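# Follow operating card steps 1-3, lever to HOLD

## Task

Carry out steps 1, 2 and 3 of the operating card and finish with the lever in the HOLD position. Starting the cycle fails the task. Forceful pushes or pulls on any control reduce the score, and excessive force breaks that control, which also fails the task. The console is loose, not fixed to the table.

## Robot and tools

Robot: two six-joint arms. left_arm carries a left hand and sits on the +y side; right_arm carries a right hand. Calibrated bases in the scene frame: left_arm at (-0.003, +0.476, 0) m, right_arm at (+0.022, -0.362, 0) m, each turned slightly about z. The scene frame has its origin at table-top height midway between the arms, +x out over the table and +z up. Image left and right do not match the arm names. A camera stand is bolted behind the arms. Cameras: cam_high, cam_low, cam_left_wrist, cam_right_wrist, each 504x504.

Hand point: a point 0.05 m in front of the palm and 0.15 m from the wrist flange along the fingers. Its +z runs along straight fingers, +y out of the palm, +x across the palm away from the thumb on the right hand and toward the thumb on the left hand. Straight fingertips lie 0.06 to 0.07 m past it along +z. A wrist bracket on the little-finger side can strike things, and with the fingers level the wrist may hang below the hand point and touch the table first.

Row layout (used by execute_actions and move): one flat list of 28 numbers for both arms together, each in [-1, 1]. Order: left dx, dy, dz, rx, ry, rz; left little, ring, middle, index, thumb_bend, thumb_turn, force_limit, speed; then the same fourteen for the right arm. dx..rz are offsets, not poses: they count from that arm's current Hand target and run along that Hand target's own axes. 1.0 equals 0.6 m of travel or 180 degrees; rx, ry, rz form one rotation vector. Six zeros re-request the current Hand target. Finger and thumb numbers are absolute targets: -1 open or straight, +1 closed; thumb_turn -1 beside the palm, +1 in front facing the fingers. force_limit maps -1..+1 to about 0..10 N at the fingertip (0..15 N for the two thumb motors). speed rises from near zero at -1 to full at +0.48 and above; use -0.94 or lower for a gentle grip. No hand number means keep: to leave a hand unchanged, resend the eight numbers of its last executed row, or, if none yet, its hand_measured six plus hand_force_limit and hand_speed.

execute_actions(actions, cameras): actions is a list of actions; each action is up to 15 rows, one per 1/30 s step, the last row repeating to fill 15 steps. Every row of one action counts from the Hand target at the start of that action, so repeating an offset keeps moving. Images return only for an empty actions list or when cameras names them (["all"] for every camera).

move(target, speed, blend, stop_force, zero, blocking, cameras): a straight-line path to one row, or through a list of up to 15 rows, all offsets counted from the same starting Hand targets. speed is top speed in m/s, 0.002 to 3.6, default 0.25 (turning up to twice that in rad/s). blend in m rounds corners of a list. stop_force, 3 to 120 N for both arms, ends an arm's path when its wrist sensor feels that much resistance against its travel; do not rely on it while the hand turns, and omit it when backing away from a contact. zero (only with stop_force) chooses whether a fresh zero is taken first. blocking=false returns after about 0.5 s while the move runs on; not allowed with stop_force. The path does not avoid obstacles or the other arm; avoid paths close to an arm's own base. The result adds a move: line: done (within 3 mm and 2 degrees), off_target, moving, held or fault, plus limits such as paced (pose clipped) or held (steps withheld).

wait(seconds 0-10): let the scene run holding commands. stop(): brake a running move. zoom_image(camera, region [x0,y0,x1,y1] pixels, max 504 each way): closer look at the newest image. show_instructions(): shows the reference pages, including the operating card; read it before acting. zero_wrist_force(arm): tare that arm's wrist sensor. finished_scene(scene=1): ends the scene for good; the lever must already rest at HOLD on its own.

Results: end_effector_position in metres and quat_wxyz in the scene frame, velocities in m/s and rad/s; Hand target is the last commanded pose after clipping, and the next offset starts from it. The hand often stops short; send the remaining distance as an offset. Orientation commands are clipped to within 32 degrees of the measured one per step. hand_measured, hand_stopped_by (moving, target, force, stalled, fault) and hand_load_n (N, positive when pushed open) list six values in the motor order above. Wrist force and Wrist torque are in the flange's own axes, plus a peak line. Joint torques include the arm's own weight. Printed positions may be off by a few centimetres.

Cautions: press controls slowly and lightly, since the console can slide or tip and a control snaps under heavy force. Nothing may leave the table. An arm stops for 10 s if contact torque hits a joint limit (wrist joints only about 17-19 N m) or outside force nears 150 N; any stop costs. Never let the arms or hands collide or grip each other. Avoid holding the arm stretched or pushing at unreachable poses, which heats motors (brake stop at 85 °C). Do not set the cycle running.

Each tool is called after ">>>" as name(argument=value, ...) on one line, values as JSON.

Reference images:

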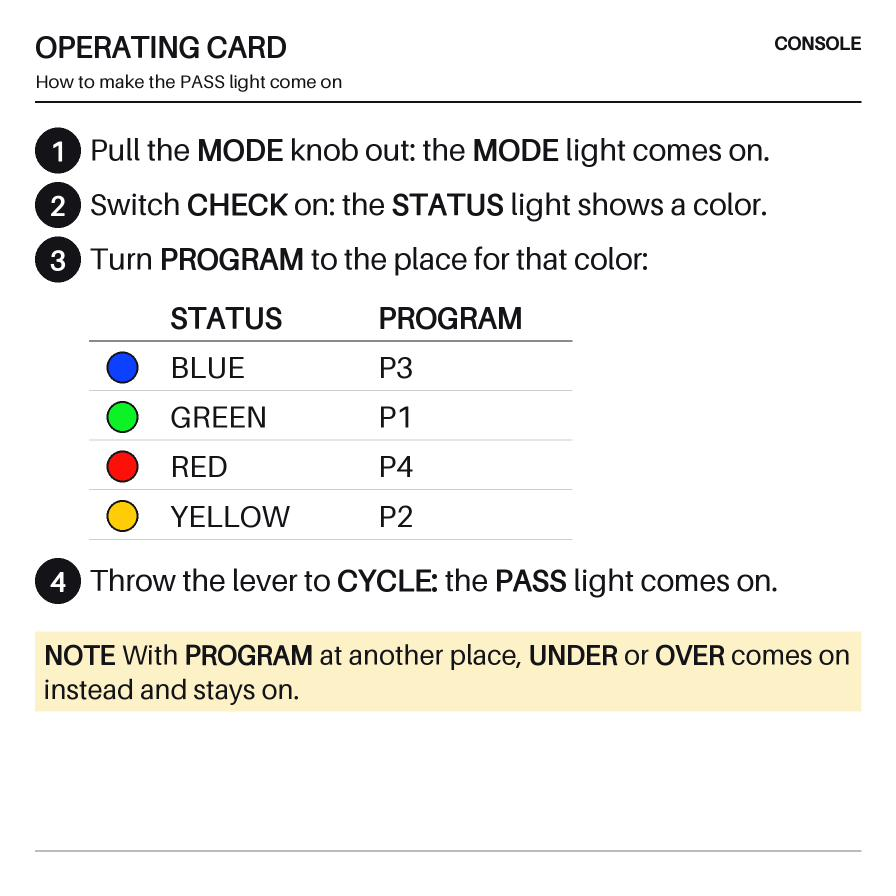

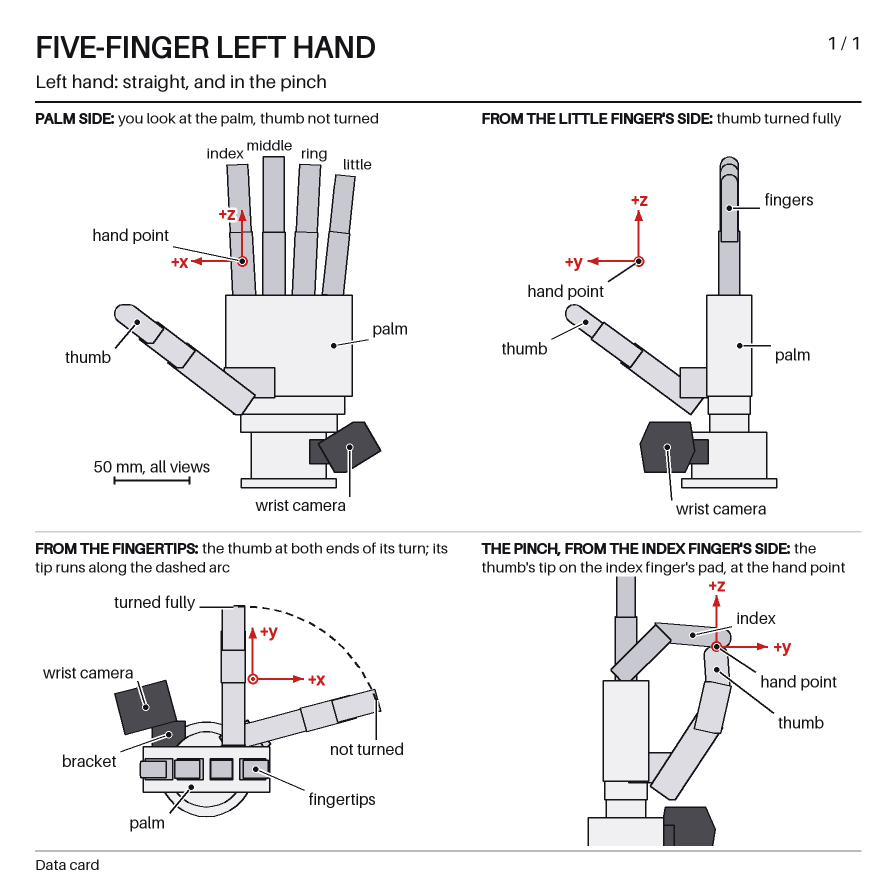

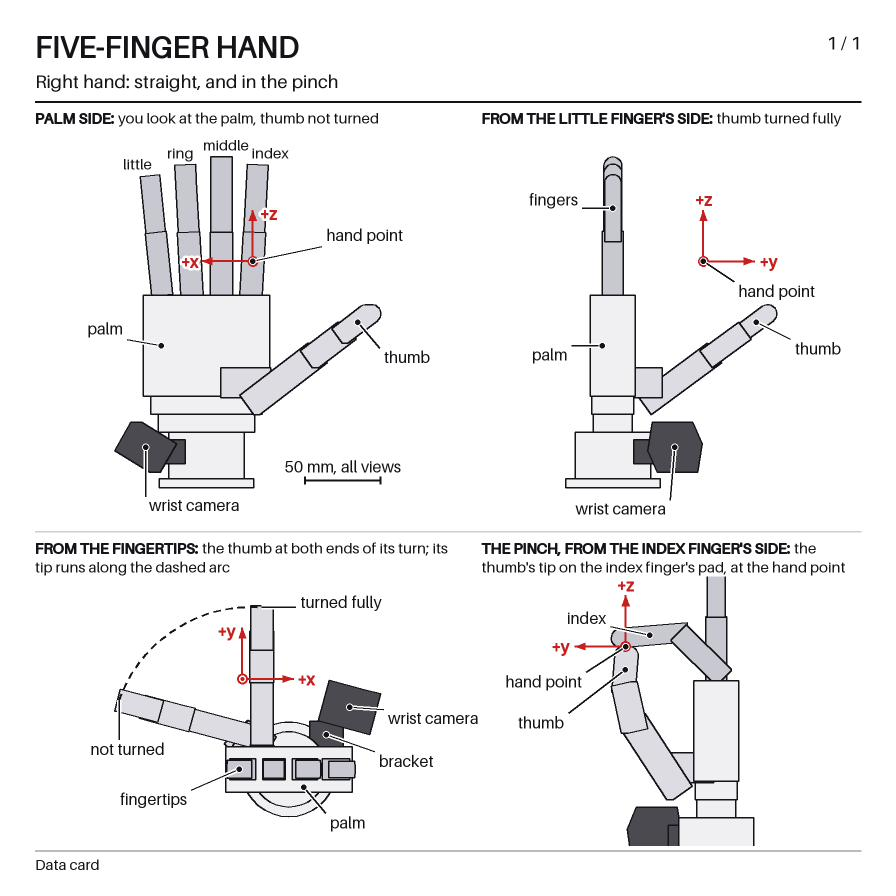

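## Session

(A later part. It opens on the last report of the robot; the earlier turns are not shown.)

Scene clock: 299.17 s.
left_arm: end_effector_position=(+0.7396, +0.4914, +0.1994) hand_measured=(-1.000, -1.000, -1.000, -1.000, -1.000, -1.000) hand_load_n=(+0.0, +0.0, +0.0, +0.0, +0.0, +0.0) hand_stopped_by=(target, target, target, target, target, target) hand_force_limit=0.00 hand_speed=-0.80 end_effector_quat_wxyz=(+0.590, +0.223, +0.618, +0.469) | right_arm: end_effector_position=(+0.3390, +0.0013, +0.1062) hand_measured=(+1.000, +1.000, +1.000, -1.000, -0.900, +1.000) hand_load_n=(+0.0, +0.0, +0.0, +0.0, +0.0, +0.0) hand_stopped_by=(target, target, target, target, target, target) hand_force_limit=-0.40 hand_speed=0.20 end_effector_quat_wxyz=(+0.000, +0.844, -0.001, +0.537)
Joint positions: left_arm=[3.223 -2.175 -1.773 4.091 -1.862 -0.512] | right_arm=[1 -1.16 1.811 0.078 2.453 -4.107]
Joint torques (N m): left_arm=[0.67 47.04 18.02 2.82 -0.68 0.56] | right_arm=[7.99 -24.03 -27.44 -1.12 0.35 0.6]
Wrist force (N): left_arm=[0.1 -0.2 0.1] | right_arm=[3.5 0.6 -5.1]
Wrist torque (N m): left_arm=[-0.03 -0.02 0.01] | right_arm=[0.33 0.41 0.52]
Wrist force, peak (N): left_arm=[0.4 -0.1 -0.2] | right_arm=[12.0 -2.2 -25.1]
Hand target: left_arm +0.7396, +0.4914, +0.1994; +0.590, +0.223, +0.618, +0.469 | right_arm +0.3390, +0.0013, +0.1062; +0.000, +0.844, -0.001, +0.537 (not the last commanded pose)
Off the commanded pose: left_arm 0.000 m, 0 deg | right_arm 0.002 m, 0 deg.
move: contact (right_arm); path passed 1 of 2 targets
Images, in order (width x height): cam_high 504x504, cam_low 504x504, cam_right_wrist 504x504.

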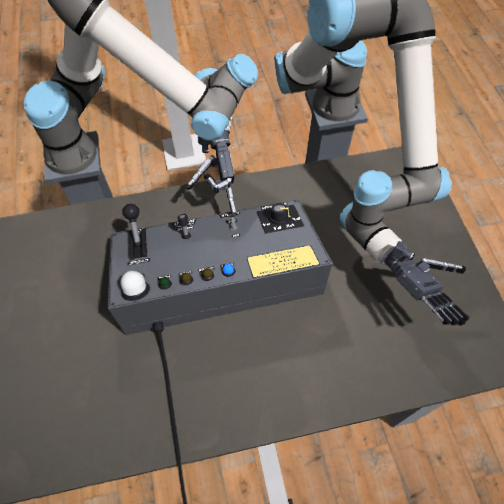

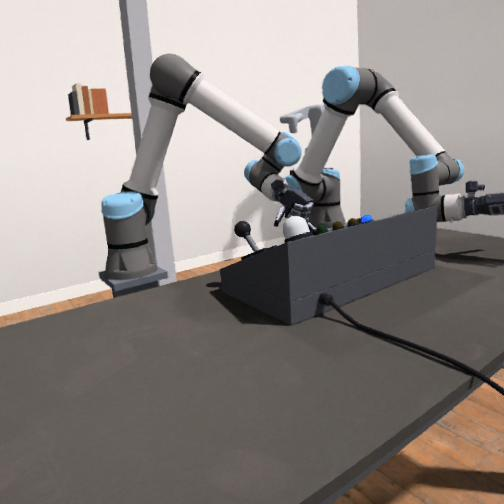

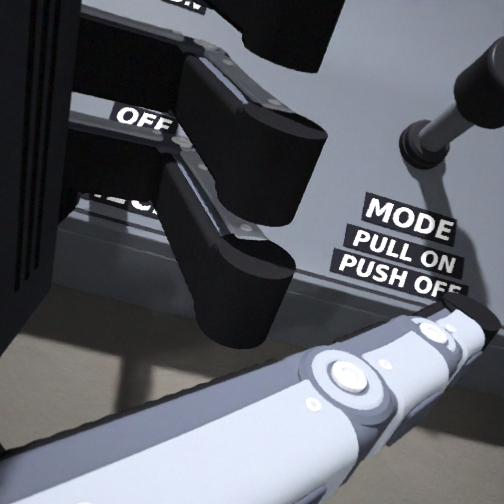

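>>> move(target=[[0,0,0,0,0,0,-1,-1,-1,-1,-1,-1,0,-0.8,-0.0222,0,-0.0302,0,0,0,1,1,1,-1,-0.9,1,-0.4,0.2],[0,0,0,0,0,0,-1,-1,-1,-1,-1,-1,0,-0.8,-0.0397,0,-0.0102,0,0,0,1,1,1,-1,-0.9,1,-0.4,0.2]], speed=[0.05,0.02], cameras=["cam_right_wrist","cam_high"])

>>> zoom_image(camera="cam_high", region=[200, 180, 270, 250])

Scene clock: 305.23 s.
left_arm: end_effector_position=(+0.7396, +0.4914, +0.1994) hand_measured=(-1.000, -1.000, -1.000, -1.000, -1.000, -1.000) hand_load_n=(+0.0, +0.5, +0.0, +0.0, +0.0, +0.0) hand_stopped_by=(target, target, target, target, target, target) hand_force_limit=0.00 hand_speed=-0.80 end_effector_quat_wxyz=(+0.590, +0.223, +0.618, +0.469) | right_arm: end_effector_position=(+0.3198, +0.0008, +0.0963) hand_measured=(+1.000, +1.000, +1.000, -1.000, -0.900, +1.000) hand_load_n=(+0.0, +0.0, +0.0, +0.5, +0.0, +0.5) hand_stopped_by=(target, target, target, target, target, target) hand_force_limit=-0.40 hand_speed=0.20 end_effector_quat_wxyz=(+0.001, +0.843, -0.001, +0.537)
Joint positions: left_arm=[3.223 -2.175 -1.773 4.091 -1.862 -0.512] | right_arm=[1.04 -1.144 1.828 0.081 2.485 -4.063]
Joint torques (N m): left_arm=[1.14 47.6 17.42 2.85 -0.55 0.46] | right_arm=[0.93 -31.03 -16.44 0.38 0.69 -0.07]
Wrist force (N): left_arm=[-0.2 -0.1 -0.1] | right_arm=[8.5 -0.9 -8.8]
Wrist torque (N m): left_arm=[-0.01 0.03 -0.02] | right_arm=[0.67 0.72 0.63]
Wrist force, peak (N): left_arm=[0.3 -0.3 -0.2] | right_arm=[65.3 -3.9 -111.0]
Hand target: left_arm +0.7396, +0.4914, +0.1994; +0.590, +0.223, +0.618, +0.469 | right_arm +0.3198, +0.0008, +0.0963; +0.001, +0.843, -0.001, +0.537 (not the last commanded pose)
Off the commanded pose: left_arm 0.000 m, 0 deg | right_arm 0.010 m, 0 deg.
FORCE FAULT: contact force on the right arm reached its limit, and that arm stopped. The contact can be on any part of that arm, not only on its tool. That arm's remaining commands of this call were not run. That arm is still stopped at the end of this call. That arm stays stopped for about 10 more seconds. Until then a move that you send moves the other arm only, and its call returns only when the move has ended. Once the stop has ended, the next robot result says so. If the stop ends while you think or write, that arm runs what you send next, counted from a new Hand target: where the arm stands when the stop ends. While its stop runs, that arm, its gripper or tool too, takes no new command. Until it ends, the stop uses up actions while you think or wait. An arm that is not stopped still takes commands.
move: fault (right_arm); path passed 1 of 2 targets
Images, in order (width x height): cam_high 504x504, cam_right_wrist 504x504.

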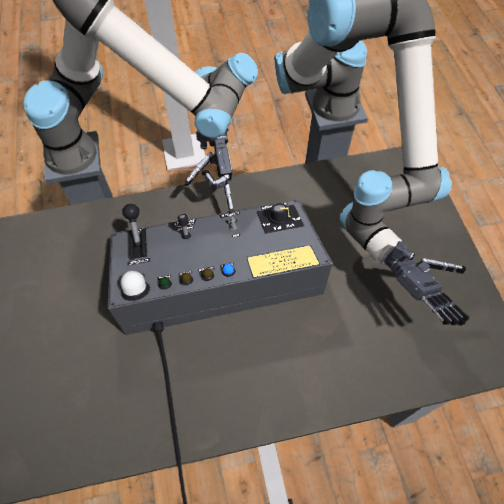

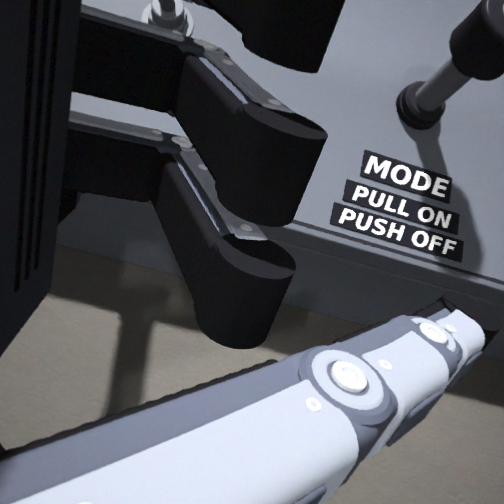

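Scaled by 7.200 from the camera's 504x504 image, which has a finer 720x720 frame.

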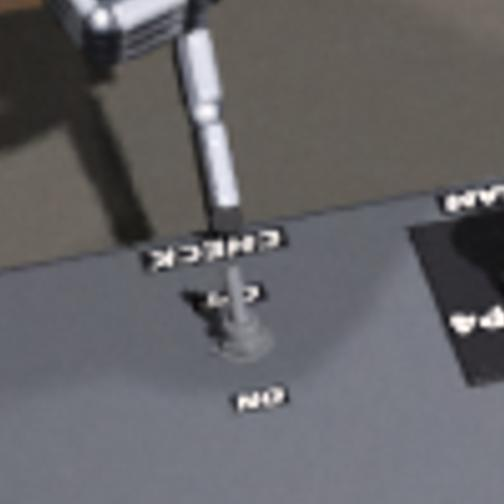

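>>> wait(seconds=3, cameras=["cam_high"])

Scene clock: 316.57 s.
left_arm: end_effector_position=(+0.7396, +0.4914, +0.1994) hand_measured=(-1.000, -1.000, -1.000, -1.000, -1.000, -1.000) hand_load_n=(+0.0, +0.0, +0.0, +0.0, +0.0, +0.0) hand_stopped_by=(target, target, target, target, target, target) hand_force_limit=0.00 hand_speed=-0.80 end_effector_quat_wxyz=(+0.590, +0.223, +0.618, +0.469) | right_arm: end_effector_position=(+0.3198, +0.0008, +0.0963) hand_measured=(+1.000, +1.000, +1.000, -1.000, -0.900, +1.000) hand_load_n=(+0.0, +0.0, +0.5, +0.0, +0.0, +0.5) hand_stopped_by=(target, target, target, target, target, target) hand_force_limit=-0.40 hand_speed=0.20 end_effector_quat_wxyz=(+0.001, +0.843, -0.001, +0.537)
Joint positions: left_arm=[3.223 -2.175 -1.773 4.091 -1.862 -0.512] | right_arm=[1.04 -1.144 1.828 0.081 2.485 -4.063]
Joint torques (N m): left_arm=[1.31 47.67 18.01 2.95 -0.72 0.42] | right_arm=[1.24 -31.25 -15.38 0.53 0.54 -0.05]
Wrist force (N): left_arm=[0.1 -0.1 -0.1] | right_arm=[8.9 -0.8 -8.8]
Wrist torque (N m): left_arm=[-0.02 -0.02 0.01] | right_arm=[0.68 0.72 0.64]
Wrist force, peak (N): left_arm=[0.3 0.0 -0.4] | right_arm=[9.2 -0.7 -9.2]
Hand target: left_arm +0.7396, +0.4914, +0.1994; +0.590, +0.223, +0.618, +0.469 | right_arm +0.3198, +0.0008, +0.0963; +0.001, +0.843, -0.001, +0.537 (not the last commanded pose)
Off the commanded pose: left_arm 0.000 m, 0 deg | right_arm 0.010 m, 0 deg.
FORCE FAULT, CONTINUED: the right arm's stop, for the force fault that an earlier result reported, is over. The rest of the stop counts as 20 of the actions that you can send in this scene. During its stop the right arm's controller moved it back a little. That arm's target is now where it stood when the stop ended, not its last command. That arm accepts commands again.
wait: 3.00 s; at rest from the start
Images, in order (width x height): cam_high 504x504.

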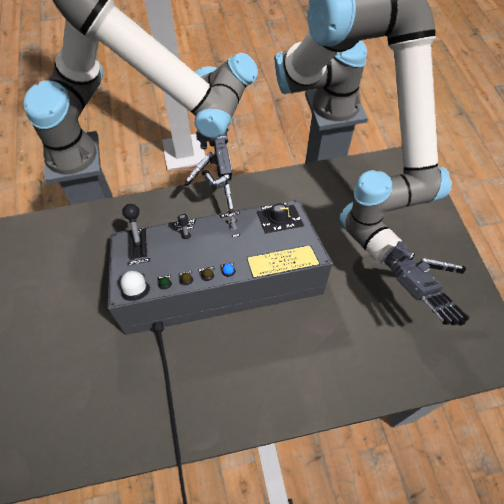

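>>> move(target=[0,0,0,0,0,0,-1,-1,-1,-1,-1,-1,0,-0.8,0.0131,0,-0.0151,0,0,0,1,1,1,-1,-0.9,1,-0.4,0.2], speed=0.05, cameras=[])

>>> move(target=[0,0,0,0,0,0,-1,-1,-1,-1,-1,-1,0,-0.8,0.0252,0,0.0218,0,0,0,1,1,1,-1,-0.9,1,-0.4,0.2], speed=0.03, stop_force=4, cameras=["cam_high","cam_right_wrist"])

>>> zoom_image(camera="cam_high", region=[200, 180, 270, 250])

Scene clock: 319.03 s.
left_arm: end_effector_position=(+0.7396, +0.4914, +0.1994) hand_measured=(-1.000, -1.000, -1.000, -1.000, -1.000, -1.000) hand_load_n=(+0.0, +0.0, +0.0, +0.0, +0.0, +0.5) hand_stopped_by=(target, target, target, target, target, target) hand_force_limit=0.00 hand_speed=-0.80 end_effector_quat_wxyz=(+0.590, +0.223, +0.618, +0.469) | right_arm: end_effector_position=(+0.3148, +0.0008, +0.1074) hand_measured=(+1.000, +1.000, +1.000, -1.000, -0.900, +1.000) hand_load_n=(+0.0, +0.0, +0.0, +0.0, +0.0, +0.5) hand_stopped_by=(target, target, target, target, target, target) hand_force_limit=-0.40 hand_speed=0.20 end_effector_quat_wxyz=(+0.001, +0.843, -0.002, +0.538) end_effector_velocity=(+0.000, +0.001, -0.001) end_effector_angular_velocity=(+0.003, -0.002, +0.000)
Joint positions: left_arm=[3.223 -2.175 -1.773 4.091 -1.862 -0.512] | right_arm=[1.05 -1.161 1.819 0.115 2.493 -4.05]
Joint velocities: left_arm=[within noise] | right_arm=[0 0.002 0 -0.005 0 -0.001]
Joint torques (N m): left_arm=[1.03 48.14 17.95 3.04 -0.56 0.27] | right_arm=[-5.21 -26.16 -17.09 -1.06 -0.08 -0.36]
Wrist force (N): left_arm=[0.1 0.0 0.0] | right_arm=[3.3 -1.4 -2.8]
Wrist torque (N m): left_arm=[0.00 -0.02 0.00] | right_arm=[-0.09 -0.29 0.22]
Wrist force, peak (N): left_arm=[-0.1 -0.4 -0.3] | right_arm=[9.1 -0.8 -9.3]
Hand target: left_arm +0.7396, +0.4914, +0.1994; +0.590, +0.223, +0.618, +0.469 | right_arm +0.3149, +0.0008, +0.1072; +0.001, +0.843, -0.001, +0.537
Off the commanded pose: left_arm 0.000 m, 0 deg | right_arm 0.000 m, 0 deg.
move: done
No camera images: "cameras" was empty.

Scene clock: 320.83 s.
left_arm: end_effector_position=(+0.7396, +0.4914, +0.1994) hand_measured=(-1.000, -1.000, -1.000, -1.000, -1.000, -1.000) hand_load_n=(+0.0, +0.0, +0.0, +0.0, +0.0, +0.0) hand_stopped_by=(target, target, target, target, target, target) hand_force_limit=0.00 hand_speed=-0.80 end_effector_quat_wxyz=(+0.590, +0.223, +0.618, +0.469) | right_arm: end_effector_position=(+0.3331, +0.0007, +0.1154) hand_measured=(+1.000, +1.000, +1.000, -1.000, -0.900, +1.000) hand_load_n=(+0.0, +0.0, +0.0, +0.0, +0.0, +0.5) hand_stopped_by=(target, target, target, target, target, target) hand_force_limit=-0.40 hand_speed=0.20 end_effector_quat_wxyz=(+0.001, +0.843, -0.001, +0.537)
Joint positions: left_arm=[3.223 -2.175 -1.773 4.091 -1.862 -0.512] | right_arm=[1.012 -1.173 1.805 0.108 2.465 -4.094]
Joint torques (N m): left_arm=[1.1 47.82 17.49 3.07 -0.64 0.19] | right_arm=[9.35 -25.59 -4.08 1.99 2.12 2.15]
Wrist force (N): left_arm=[0.3 -0.3 -0.1] | right_arm=[3.2 -1.4 -2.7]
Wrist torque (N m): left_arm=[-0.03 -0.06 0.02] | right_arm=[-0.11 -0.29 0.43]
Wrist force, peak (N): left_arm=[0.3 -0.3 -0.1] | right_arm=[3.4 -1.4 -2.9]
Hand target: left_arm +0.7396, +0.4914, +0.1994; +0.590, +0.223, +0.618, +0.469 | right_arm +0.3331, +0.0007, +0.1154; +0.001, +0.843, -0.001, +0.537
Off the commanded pose: left_arm 0.000 m, 0 deg | right_arm 0.000 m, 0 deg.
move: done
Images, in order (width x height): cam_high 504x504, cam_right_wrist 504x504.

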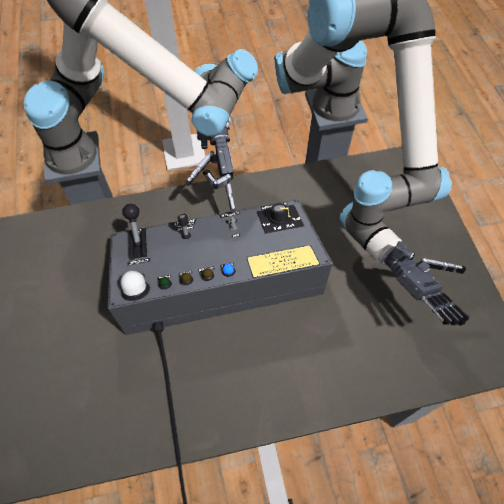

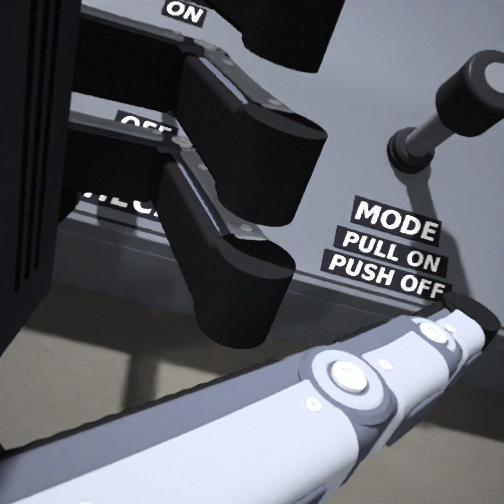

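Scaled by 7.200 from the camera's 504x504 image, which has a finer 720x720 frame.

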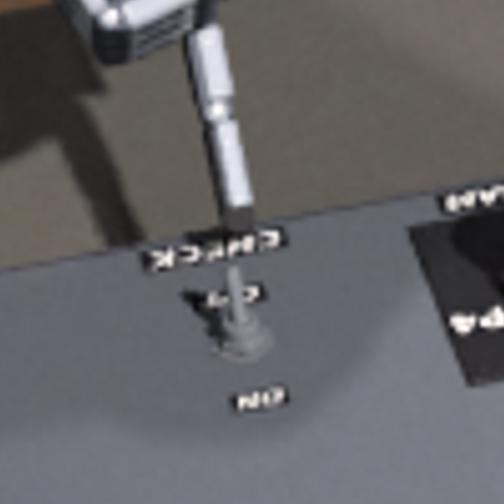

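>>> zoom_image(camera="cam_high", region=[218, 196, 248, 226])

Scaled by 16.800 from the camera's 504x504 image, which has a finer 720x720 frame.

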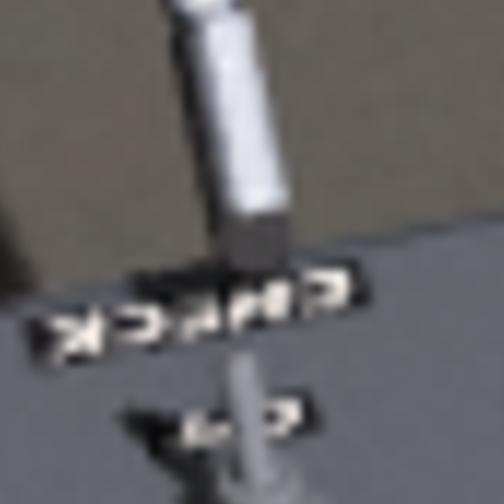

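>>> move(target=[[0,0,0,0,0,0,-1,-1,-1,-1,-1,-1,0,-0.8,0.0022,0.0083,-0.0025,0,0,0,1,1,1,-1,-0.9,1,-0.4,0.2],[0,0,0,0,0,0,-1,-1,-1,-1,-1,-1,0,-0.8,0.0588,0.0083,0.0467,0,0,0,1,1,1,-1,-0.9,1,-0.4,0.2]], speed=0.025, stop_force=9, cameras=["cam_high","cam_right_wrist"])

>>> zoom_image(camera="cam_high", region=[200, 180, 270, 250])

Scene clock: 336.43 s.
left_arm: end_effector_position=(+0.7396, +0.4914, +0.1994) hand_measured=(-1.000, -1.000, -1.000, -1.000, -1.000, -1.000) hand_load_n=(+0.0, +0.5, +0.0, +0.0, -0.5, +0.0) hand_stopped_by=(target, target, target, target, target, target) hand_force_limit=0.00 hand_speed=-0.80 end_effector_quat_wxyz=(+0.590, +0.223, +0.618, +0.469) | right_arm: end_effector_position=(+0.3731, -0.0044, +0.1354) hand_measured=(+1.000, +1.000, +1.000, -1.000, -0.900, +1.000) hand_load_n=(+0.0, +0.0, +0.0, +0.5, +0.0, +0.5) hand_stopped_by=(target, target, target, target, target, target) hand_force_limit=-0.40 hand_speed=0.20 end_effector_quat_wxyz=(+0.001, +0.843, -0.001, +0.537)
Joint positions: left_arm=[3.223 -2.175 -1.773 4.091 -1.862 -0.512] | right_arm=[0.925 -1.204 1.776 0.102 2.399 -4.18]
Joint torques (N m): left_arm=[0.83 47.99 18.47 3.12 -0.74 0.09] | right_arm=[4.27 -26.46 -5.72 -1.65 3.85 2.23]
Wrist force (N): left_arm=[0.2 -0.1 -0.1] | right_arm=[-0.9 -4.6 -8.5]
Wrist torque (N m): left_arm=[-0.02 -0.04 0.01] | right_arm=[0.40 -0.57 0.19]
Wrist force, peak (N): left_arm=[0.3 -0.1 -0.3] | right_arm=[-3.0 -4.3 -11.4]
Hand target: left_arm +0.7396, +0.4914, +0.1994; +0.590, +0.223, +0.618, +0.469 | right_arm +0.3731, -0.0044, +0.1354; +0.001, +0.843, -0.001, +0.537
Off the commanded pose: left_arm 0.000 m, 0 deg | right_arm 0.000 m, 0 deg.
move: contact (right_arm)
Images, in order (width x height): cam_high 504x504, cam_right_wrist 504x504.

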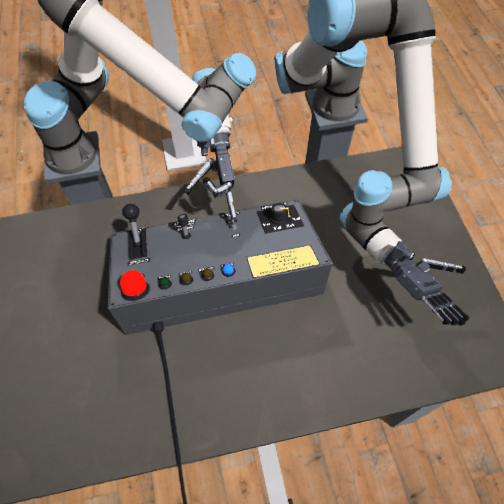

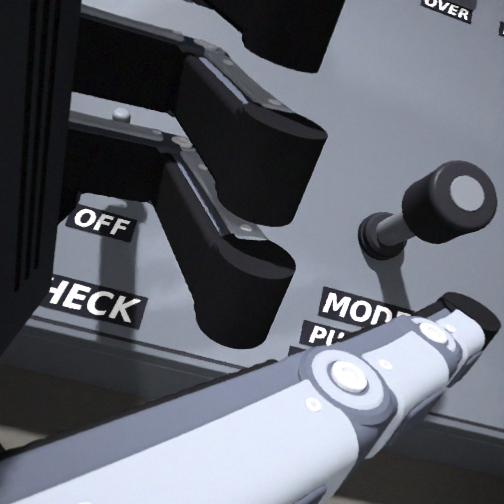

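Scaled by 7.200 from the camera's 504x504 image, which has a finer 720x720 frame.

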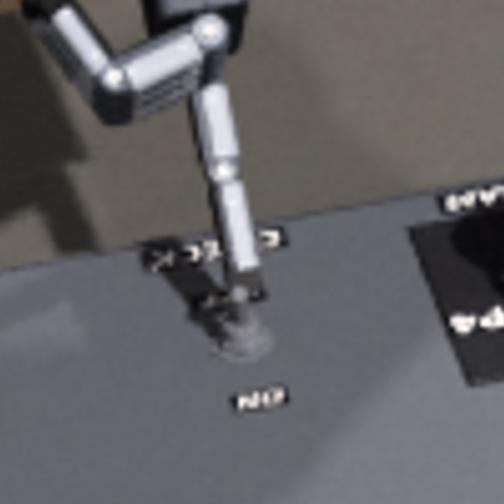

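>>> move(target=[0,0,0,0,0,0,-1,-1,-1,-1,-1,-1,0,-0.8,0.0045,0,-0.0832,0,0,0,1,1,1,-1,-0.9,1,-0.4,0.2], speed=0.12, cameras=["cam_high"])

>>> move(target=[[0,0,0,0,0,0,-1,-1,-1,-1,-1,-1,0,-0.8,0.1077,-0.14,-0.0115,0.149,0.105,-0.011,-1,-1,-0.8,-0.8,-0.9,1,-0.4,0.2],[0,0,0,0,0,0,-1,-1,-1,-1,-1,-1,0,-0.8,0.0958,-0.3033,0.0419,0.2985,0.2093,-0.0225,-1,-1,-0.8,-0.8,-0.9,1,-0.4,0.2]], speed=0.2, blend=0.03, cameras=["cam_high","cam_right_wrist","cam_low"])

>>> zoom_image(camera="cam_high", region=[180, 110, 340, 270])

Scene clock: 363.17 s.
left_arm: end_effector_position=(+0.7396, +0.4914, +0.1994) hand_measured=(-1.000, -1.000, -1.000, -1.000, -1.000, -1.000) hand_load_n=(+0.0, +0.0, -0.5, +0.0, +0.0, +0.5) hand_stopped_by=(target, target, target, target, target, target) hand_force_limit=0.00 hand_speed=-0.80 end_effector_quat_wxyz=(+0.590, +0.223, +0.618, +0.469) | right_arm: end_effector_position=(+0.3291, -0.0042, +0.1590) hand_measured=(+1.000, +1.000, +1.000, -1.000, -0.900, +1.000) hand_load_n=(-0.5, +0.0, +0.0, +0.0, +0.0, +0.5) hand_stopped_by=(target, target, target, target, target, target) hand_force_limit=-0.40 hand_speed=0.20 end_effector_quat_wxyz=(+0.001, +0.843, -0.001, +0.537)
Joint positions: left_arm=[3.223 -2.175 -1.773 4.091 -1.862 -0.512] | right_arm=[1.014 -1.242 1.774 0.21 2.466 -4.091]
Joint torques (N m): left_arm=[0.7 48.43 18.49 3.19 -0.68 0.15] | right_arm=[5.77 -27.79 -19.57 0.28 0.16 -1.27]
Wrist force (N): left_arm=[0.1 -0.1 0.0] | right_arm=[3.1 -1.6 -2.8]
Wrist torque (N m): left_arm=[-0.01 -0.01 0.00] | right_arm=[-0.14 -0.29 0.21]
Wrist force, peak (N): left_arm=[0.4 -0.3 0.1] | right_arm=[-0.7 -4.6 -8.8]
Hand target: left_arm +0.7396, +0.4914, +0.1994; +0.590, +0.223, +0.618, +0.469 | right_arm +0.3290, -0.0043, +0.1590; +0.001, +0.843, -0.001, +0.537
Off the commanded pose: left_arm 0.000 m, 0 deg | right_arm 0.000 m, 0 deg.
move: done
Images, in order (width x height): cam_high 504x504.

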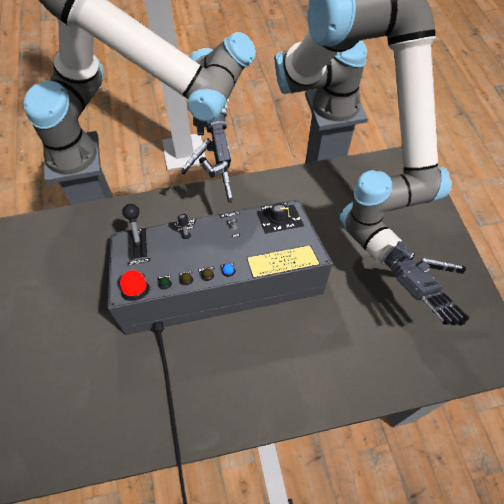

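Scene clock: 366.53 s.
left_arm: end_effector_position=(+0.7396, +0.4914, +0.1994) hand_measured=(-1.000, -1.000, -1.000, -1.000, -1.000, -1.000) hand_load_n=(+0.0, +0.0, +0.0, +0.0, +0.0, +0.0) hand_stopped_by=(target, target, target, target, target, target) hand_force_limit=0.00 hand_speed=-0.80 end_effector_quat_wxyz=(+0.590, +0.223, +0.618, +0.469) | right_arm: end_effector_position=(+0.3766, +0.1774, +0.2004) hand_measured=(-1.000, -1.000, -0.800, -0.800, -0.900, +1.000) hand_load_n=(+0.0, +0.0, +0.0, +0.0, +0.0, +0.0) hand_stopped_by=(target, target, target, target, target, target) hand_force_limit=-0.40 hand_speed=0.20 end_effector_quat_wxyz=(-0.355, +0.542, +0.266, +0.714)
Joint positions: left_arm=[3.223 -2.175 -1.773 4.091 -1.862 -0.512] | right_arm=[0.828 -1.281 2.2 -1.195 1.504 -4.688]
Joint torques (N m): left_arm=[1.32 48.27 18.46 3.13 -0.65 0.02] | right_arm=[5.82 -21.07 -26.43 -3.93 -1.42 -1.56]
Wrist force (N): left_arm=[0.2 0.1 0.0] | right_arm=[3.7 -1.4 -3.2]
Wrist torque (N m): left_arm=[0.01 -0.03 0.01] | right_arm=[-0.16 -0.33 0.49]
Wrist force, peak (N): left_arm=[0.5 -0.1 -0.1] | right_arm=[3.8 -1.6 -3.5]
Hand target: left_arm +0.7396, +0.4914, +0.1994; +0.590, +0.223, +0.618, +0.469 | right_arm +0.3767, +0.1775, +0.2005; -0.355, +0.541, +0.266, +0.714
Off the commanded pose: left_arm 0.000 m, 0 deg | right_arm 0.000 m, 0 deg.
move: done
Images, in order (width x height): cam_high 504x504, cam_low 504x504, cam_right_wrist 504x504.

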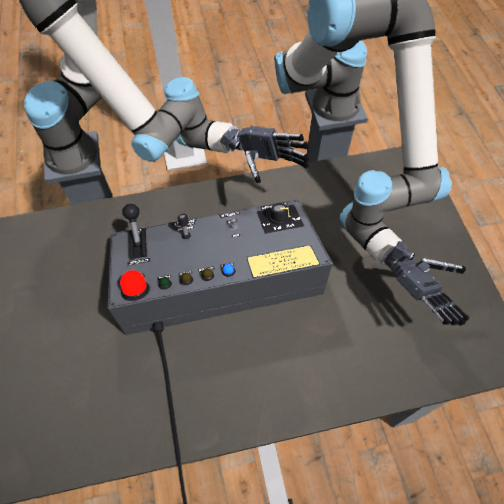

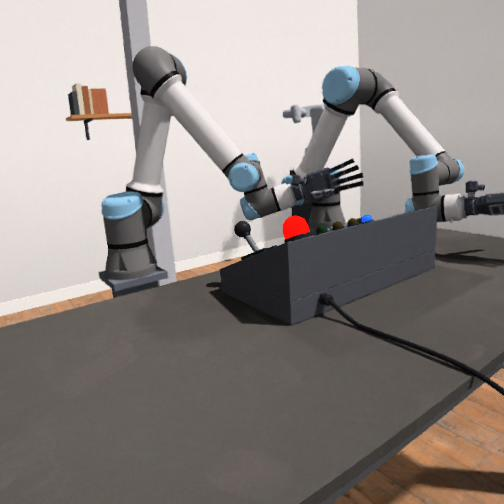

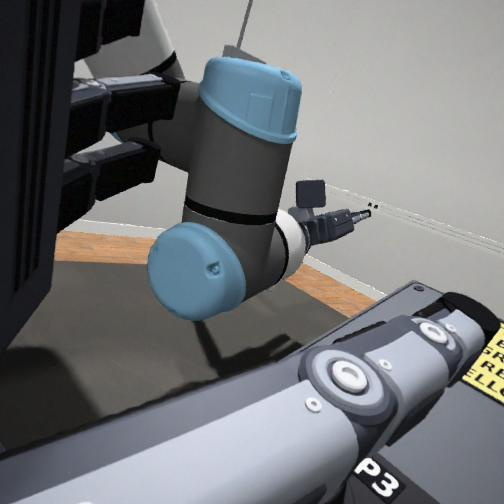

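Scaled by 3.150 from the camera's 504x504 image, which has a finer 720x720 frame.

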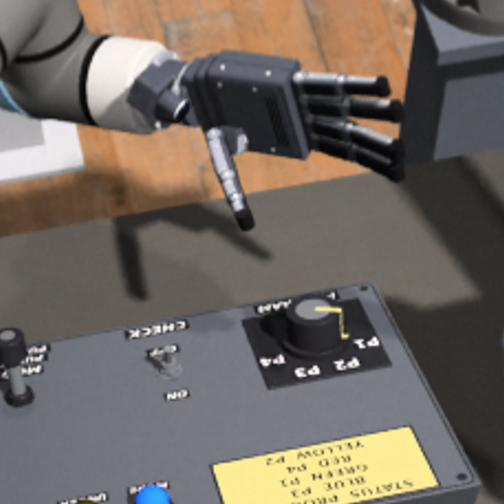

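>>> move(target=[0,0,0,0,0,0,-1,-1,-1,-1,-1,-1,0,-0.8,-0.0783,0.0285,0,0,0,0,-1,-1,-0.8,-0.8,-0.9,1,-0.4,0.2], speed=0.12, cameras=["cam_right_wrist","cam_high"])

>>> zoom_image(camera="cam_high", region=[200, 130, 340, 270])

Scene clock: 370.10 s.
left_arm: end_effector_position=(+0.7396, +0.4914, +0.1994) hand_measured=(-1.000, -1.000, -1.000, -1.000, -1.000, -1.000) hand_load_n=(+0.0, +0.0, +0.5, +0.0, +0.0, +0.0) hand_stopped_by=(target, target, target, target, target, target) hand_force_limit=0.00 hand_speed=-0.80 end_effector_quat_wxyz=(+0.590, +0.223, +0.618, +0.469) | right_arm: end_effector_position=(+0.3979, +0.1775, +0.1553) hand_measured=(-1.000, -1.000, -0.800, -0.800, -0.900, +1.000) hand_load_n=(+0.0, +0.0, +0.0, +0.0, +0.0, +0.5) hand_stopped_by=(target, target, target, target, target, target) hand_force_limit=-0.40 hand_speed=0.20 end_effector_quat_wxyz=(-0.355, +0.541, +0.266, +0.714)
Joint positions: left_arm=[3.223 -2.175 -1.773 4.091 -1.862 -0.512] | right_arm=[0.788 -1.157 2.2 -1.32 1.466 -4.677]
Joint torques (N m): left_arm=[0.97 48.37 18.22 3.18 -0.64 -0.04] | right_arm=[6.54 -22.55 -20.1 -1.81 0.66 -2.08]
Wrist force (N): left_arm=[0.1 0.0 -0.3] | right_arm=[3.7 -1.7 -3.1]
Wrist torque (N m): left_arm=[0.01 -0.04 0.01] | right_arm=[-0.22 -0.33 0.48]
Wrist force, peak (N): left_arm=[0.2 -0.4 0.1] | right_arm=[4.7 -2.1 -3.5]
Hand target: left_arm +0.7396, +0.4914, +0.1994; +0.590, +0.223, +0.618, +0.469 | right_arm +0.3978, +0.1775, +0.1552; -0.355, +0.541, +0.266, +0.714
Off the commanded pose: left_arm 0.000 m, 0 deg | right_arm 0.000 m, 0 deg.
move: done
Images, in order (width x height): cam_high 504x504, cam_right_wrist 504x504.

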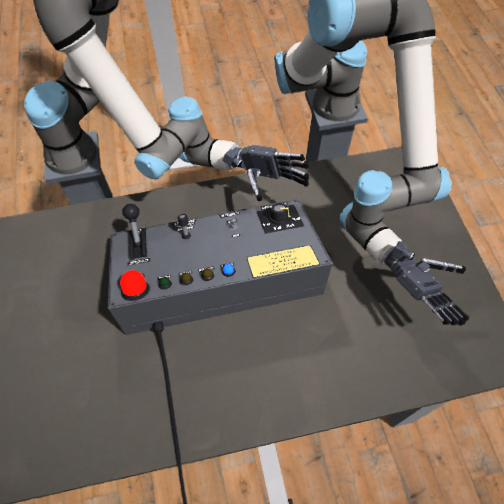

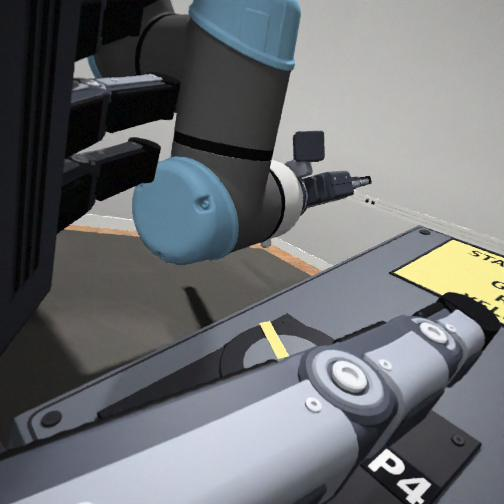

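Scaled by 3.600 from the camera's 504x504 image, which has a finer 720x720 frame.

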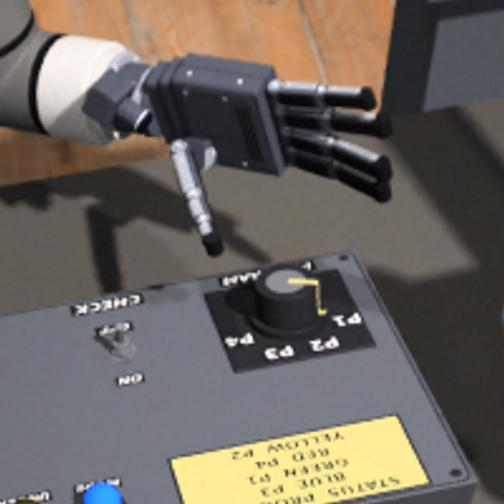

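>>> move(target=[0,0,0,0,0,0,-1,-1,-1,-1,-1,-1,0,-0.8,-0.047,0.0171,0,0,0,0,-1,-1,-0.8,-0.8,-0.9,1,-0.4,0.2], speed=0.06, stop_force=4, cameras=["cam_right_wrist","cam_high"])

>>> zoom_image(camera="cam_high", region=[200, 130, 340, 270])

Scene clock: 374.83 s.
left_arm: end_effector_position=(+0.7396, +0.4914, +0.1994) hand_measured=(-1.000, -1.000, -1.000, -1.000, -1.000, -1.000) hand_load_n=(+0.0, +0.0, +0.0, +0.0, +0.0, +0.0) hand_stopped_by=(target, target, target, target, target, target) hand_force_limit=0.00 hand_speed=-0.80 end_effector_quat_wxyz=(+0.590, +0.223, +0.618, +0.469) | right_arm: end_effector_position=(+0.4105, +0.1774, +0.1280) hand_measured=(-1.000, -1.000, -0.800, -0.800, -0.900, +1.000) hand_load_n=(+0.0, +0.0, +0.0, +0.0, +0.5, +0.5) hand_stopped_by=(target, target, target, target, target, target) hand_force_limit=-0.40 hand_speed=0.20 end_effector_quat_wxyz=(-0.355, +0.541, +0.266, +0.714)
Joint positions: left_arm=[3.223 -2.175 -1.773 4.091 -1.862 -0.512] | right_arm=[0.765 -1.08 2.192 -1.39 1.444 -4.671]
Joint torques (N m): left_arm=[0.71 48.43 18.62 3.26 -0.63 -0.12] | right_arm=[9.47 -24.44 1.02 -1.61 0.95 -2.03]
Wrist force (N): left_arm=[0.0 0.1 -0.2] | right_arm=[3.9 -1.6 -3.2]
Wrist torque (N m): left_arm=[0.02 -0.01 0.00] | right_arm=[-0.19 -0.36 0.29]
Wrist force, peak (N): left_arm=[0.3 -0.3 -0.3] | right_arm=[4.5 -1.7 -3.3]
Hand target: left_arm +0.7396, +0.4914, +0.1994; +0.590, +0.223, +0.618, +0.469 | right_arm +0.4105, +0.1774, +0.1280; -0.355, +0.541, +0.266, +0.714
Off the commanded pose: left_arm 0.000 m, 0 deg | right_arm 0.000 m, 0 deg.
move: done
Images, in order (width x height): cam_high 504x504, cam_right_wrist 504x504.

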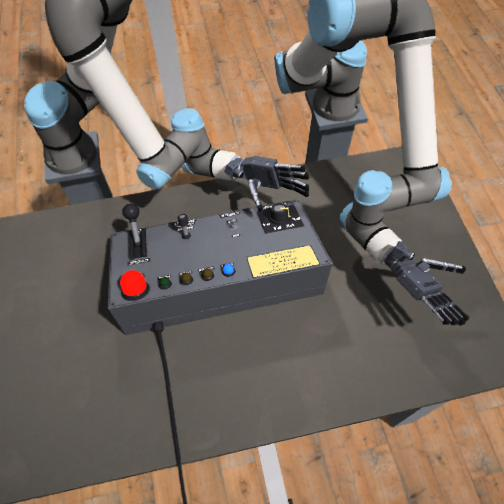

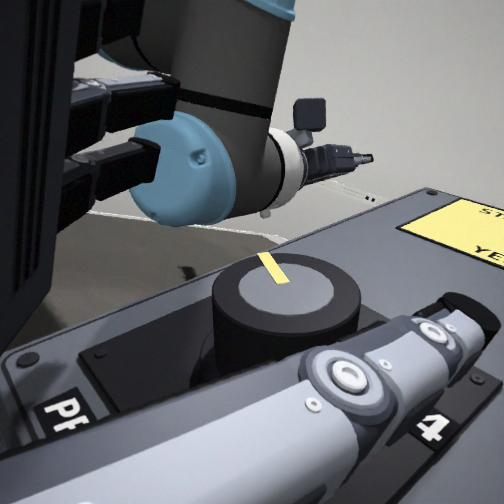

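Scaled by 3.600 from the camera's 504x504 image, which has a finer 720x720 frame.

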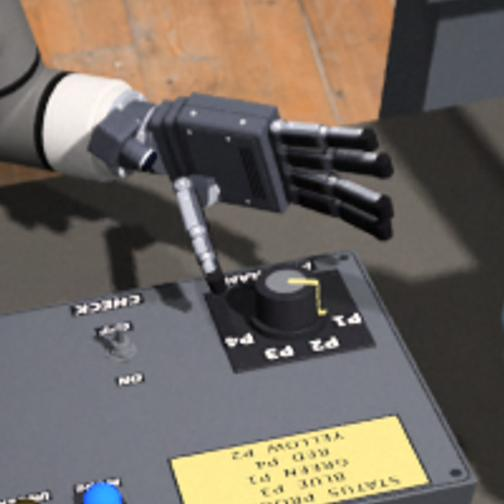

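>>> move(target=[0,0,0,0,0,0,-1,-1,-1,-1,-1,-1,0,-0.8,-0.0282,0.0143,0,0,0,0,-1,-1,-0.8,-0.8,-1,1,-0.4,0.2], speed=0.04, stop_force=4, cameras=["cam_right_wrist","cam_high"])

>>> zoom_image(camera="cam_high", region=[220, 150, 320, 250])

Scene clock: 380.07 s.
left_arm: end_effector_position=(+0.7396, +0.4914, +0.1994) hand_measured=(-1.000, -1.000, -1.000, -1.000, -1.000, -1.000) hand_load_n=(+0.0, +0.0, +0.0, +0.0, +0.0, +0.0) hand_stopped_by=(target, target, target, target, target, target) hand_force_limit=0.00 hand_speed=-0.80 end_effector_quat_wxyz=(+0.590, +0.223, +0.618, +0.469) | right_arm: end_effector_position=(+0.4201, +0.1759, +0.1117) hand_measured=(-1.000, -1.000, -0.800, -0.800, -1.000, +1.000) hand_load_n=(+0.0, +0.0, +0.0, +0.0, +0.0, +0.5) hand_stopped_by=(target, target, target, target, target, target) hand_force_limit=-0.40 hand_speed=0.20 end_effector_quat_wxyz=(-0.355, +0.541, +0.266, +0.714)
Joint positions: left_arm=[3.223 -2.175 -1.773 4.091 -1.862 -0.512] | right_arm=[0.746 -1.033 2.185 -1.431 1.425 -4.666]
Joint torques (N m): left_arm=[1.39 48.92 18.68 3.22 -0.52 -0.29] | right_arm=[9.01 -38.12 2.08 -0.18 0.96 -1.99]
Wrist force (N): left_arm=[0.1 -0.1 0.1] | right_arm=[3.6 -1.5 -3.5]
Wrist torque (N m): left_arm=[-0.02 -0.01 0.01] | right_arm=[-0.16 -0.29 0.27]
Wrist force, peak (N): left_arm=[0.2 -0.2 -0.4] | right_arm=[4.0 -1.6 -3.6]
Hand target: left_arm +0.7396, +0.4914, +0.1994; +0.590, +0.223, +0.618, +0.469 | right_arm +0.4201, +0.1759, +0.1117; -0.355, +0.541, +0.266, +0.714
Off the commanded pose: left_arm 0.000 m, 0 deg | right_arm 0.000 m, 0 deg.
move: done
Images, in order (width x height): cam_high 504x504, cam_right_wrist 504x504.

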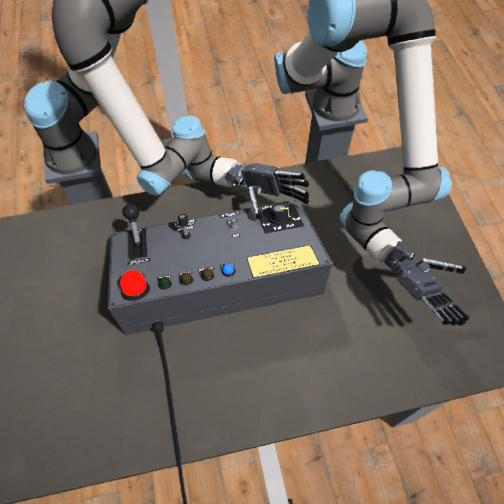

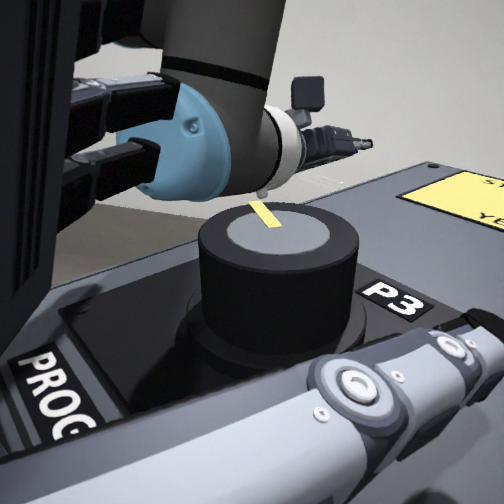

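Scaled by 5.040 from the camera's 504x504 image, which has a finer 720x720 frame.

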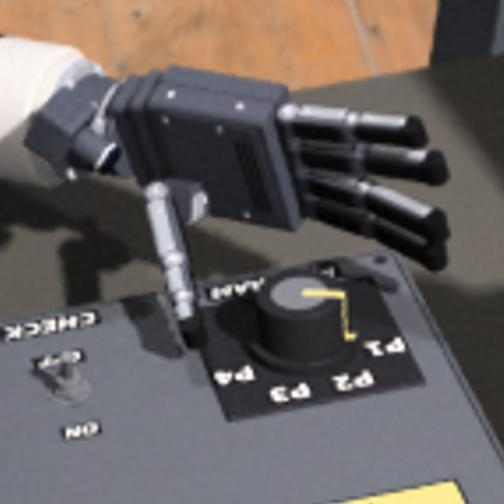

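>>> move(target=[0,0,0,0,0,0,-1,-1,-1,-1,-1,-1,0,-0.8,-0.0188,0.0102,0,0,0,0,-1,-1,-0.8,-0.8,-1,1,-0.4,0.2], speed=0.03, stop_force=4, cameras=["cam_right_wrist"])

>>> move(target=[0,0,0,0,0,0,-1,-1,-1,-1,-1,-1,0,-0.8,0,0,0,0,0,0,-1,-1,0.3,0.3,0.3,1,-0.5,-0.8], speed=0.03, cameras=["cam_right_wrist","cam_high"])

>>> zoom_image(camera="cam_high", region=[220, 150, 320, 250])

Scene clock: 390.20 s.
left_arm: end_effector_position=(+0.7396, +0.4914, +0.1994) hand_measured=(-1.000, -1.000, -1.000, -1.000, -1.000, -1.000) hand_load_n=(+0.0, +0.0, +0.0, +0.0, +0.0, +0.0) hand_stopped_by=(target, target, target, target, target, target) hand_force_limit=0.00 hand_speed=-0.80 end_effector_quat_wxyz=(+0.590, +0.223, +0.618, +0.469) | right_arm: end_effector_position=(+0.4268, +0.1747, +0.1008) hand_measured=(-1.000, -1.000, -0.800, -0.800, -1.000, +1.000) hand_load_n=(+0.0, +0.0, +0.0, +0.0, +0.0, +0.5) hand_stopped_by=(target, target, target, target, target, target) hand_force_limit=-0.40 hand_speed=0.20 end_effector_quat_wxyz=(-0.355, +0.541, +0.266, +0.714)
Joint positions: left_arm=[3.223 -2.175 -1.773 4.091 -1.862 -0.512] | right_arm=[0.732 -1.002 2.179 -1.456 1.412 -4.662]
Joint torques (N m): left_arm=[1.32 48.3 18.57 3.28 -0.62 -0.38] | right_arm=[8.42 -39.44 2.53 -0.1 0.92 -2]
Wrist force (N): left_arm=[0.3 0.0 0.0] | right_arm=[3.6 -1.5 -3.4]
Wrist torque (N m): left_arm=[0.00 -0.05 0.02] | right_arm=[-0.15 -0.30 0.27]
Wrist force, peak (N): left_arm=[0.1 -0.2 -0.4] | right_arm=[4.1 -1.6 -3.6]
Hand target: left_arm +0.7396, +0.4914, +0.1994; +0.590, +0.223, +0.618, +0.469 | right_arm +0.4268, +0.1747, +0.1008; -0.355, +0.541, +0.266, +0.714
Off the commanded pose: left_arm 0.000 m, 0 deg | right_arm 0.000 m, 0 deg.
move: done
Images, in order (width x height): cam_right_wrist 504x504.

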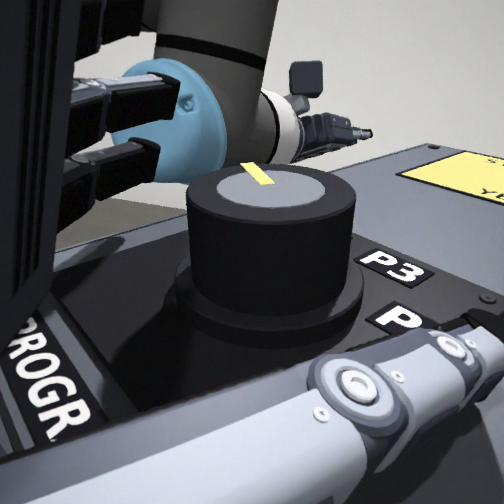

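Scene clock: 392.20 s.
left_arm: end_effector_position=(+0.7396, +0.4914, +0.1994) hand_measured=(-1.000, -1.000, -1.000, -1.000, -1.000, -1.000) hand_load_n=(+0.0, +0.0, +0.0, +0.0, +0.0, +0.0) hand_stopped_by=(target, target, target, target, target, target) hand_force_limit=0.00 hand_speed=-0.80 end_effector_quat_wxyz=(+0.590, +0.223, +0.618, +0.469) | right_arm: end_effector_position=(+0.4268, +0.1747, +0.1008) hand_measured=(-1.000, -1.000, -0.174, -0.154, -0.508, +1.000) hand_load_n=(+0.0, +0.0, +3.0, +2.5, +5.0, +0.5) hand_stopped_by=(target, target, force, force, force, target) hand_force_limit=-0.50 hand_speed=-0.80 end_effector_quat_wxyz=(-0.355, +0.541, +0.266, +0.714)
Joint positions: left_arm=[3.223 -2.175 -1.773 4.091 -1.862 -0.512] | right_arm=[0.732 -1.002 2.179 -1.456 1.412 -4.662]
Joint torques (N m): left_arm=[1.03 48.46 18.29 3.24 -0.65 -0.39] | right_arm=[3.1 -29.51 1.35 -0.07 1 -2.01]
Wrist force (N): left_arm=[0.1 0.0 0.0] | right_arm=[6.3 -0.7 -2.0]
Wrist torque (N m): left_arm=[0.00 -0.03 0.01] | right_arm=[-0.10 -0.21 0.29]
Wrist force, peak (N): left_arm=[0.0 -0.4 -0.2] | right_arm=[6.6 -3.2 -0.1]
Hand target: left_arm +0.7396, +0.4914, +0.1994; +0.590, +0.223, +0.618, +0.469 | right_arm +0.4268, +0.1747, +0.1008; -0.355, +0.541, +0.266, +0.714
Off the commanded pose: left_arm 0.000 m, 0 deg | right_arm 0.000 m, 0 deg.
move: done
Images, in order (width x height): cam_high 504x504, cam_right_wrist 504x504.

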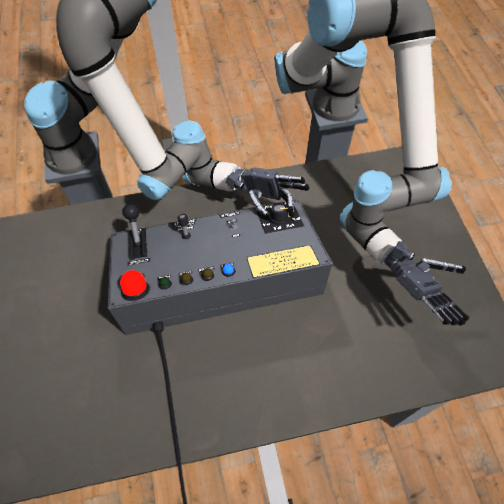

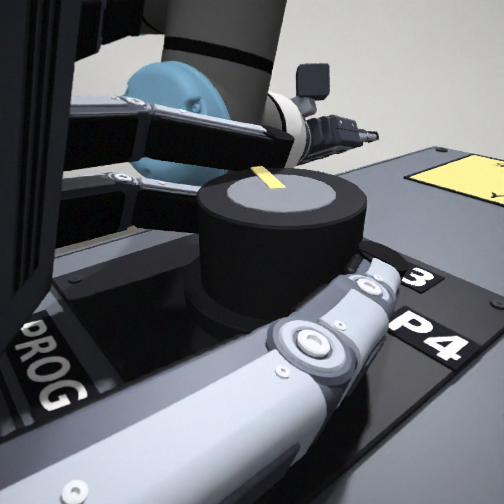

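Scaled by 5.040 from the camera's 504x504 image, which has a finer 720x720 frame.

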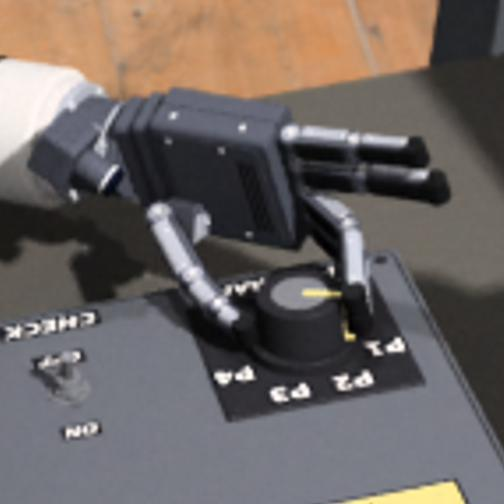

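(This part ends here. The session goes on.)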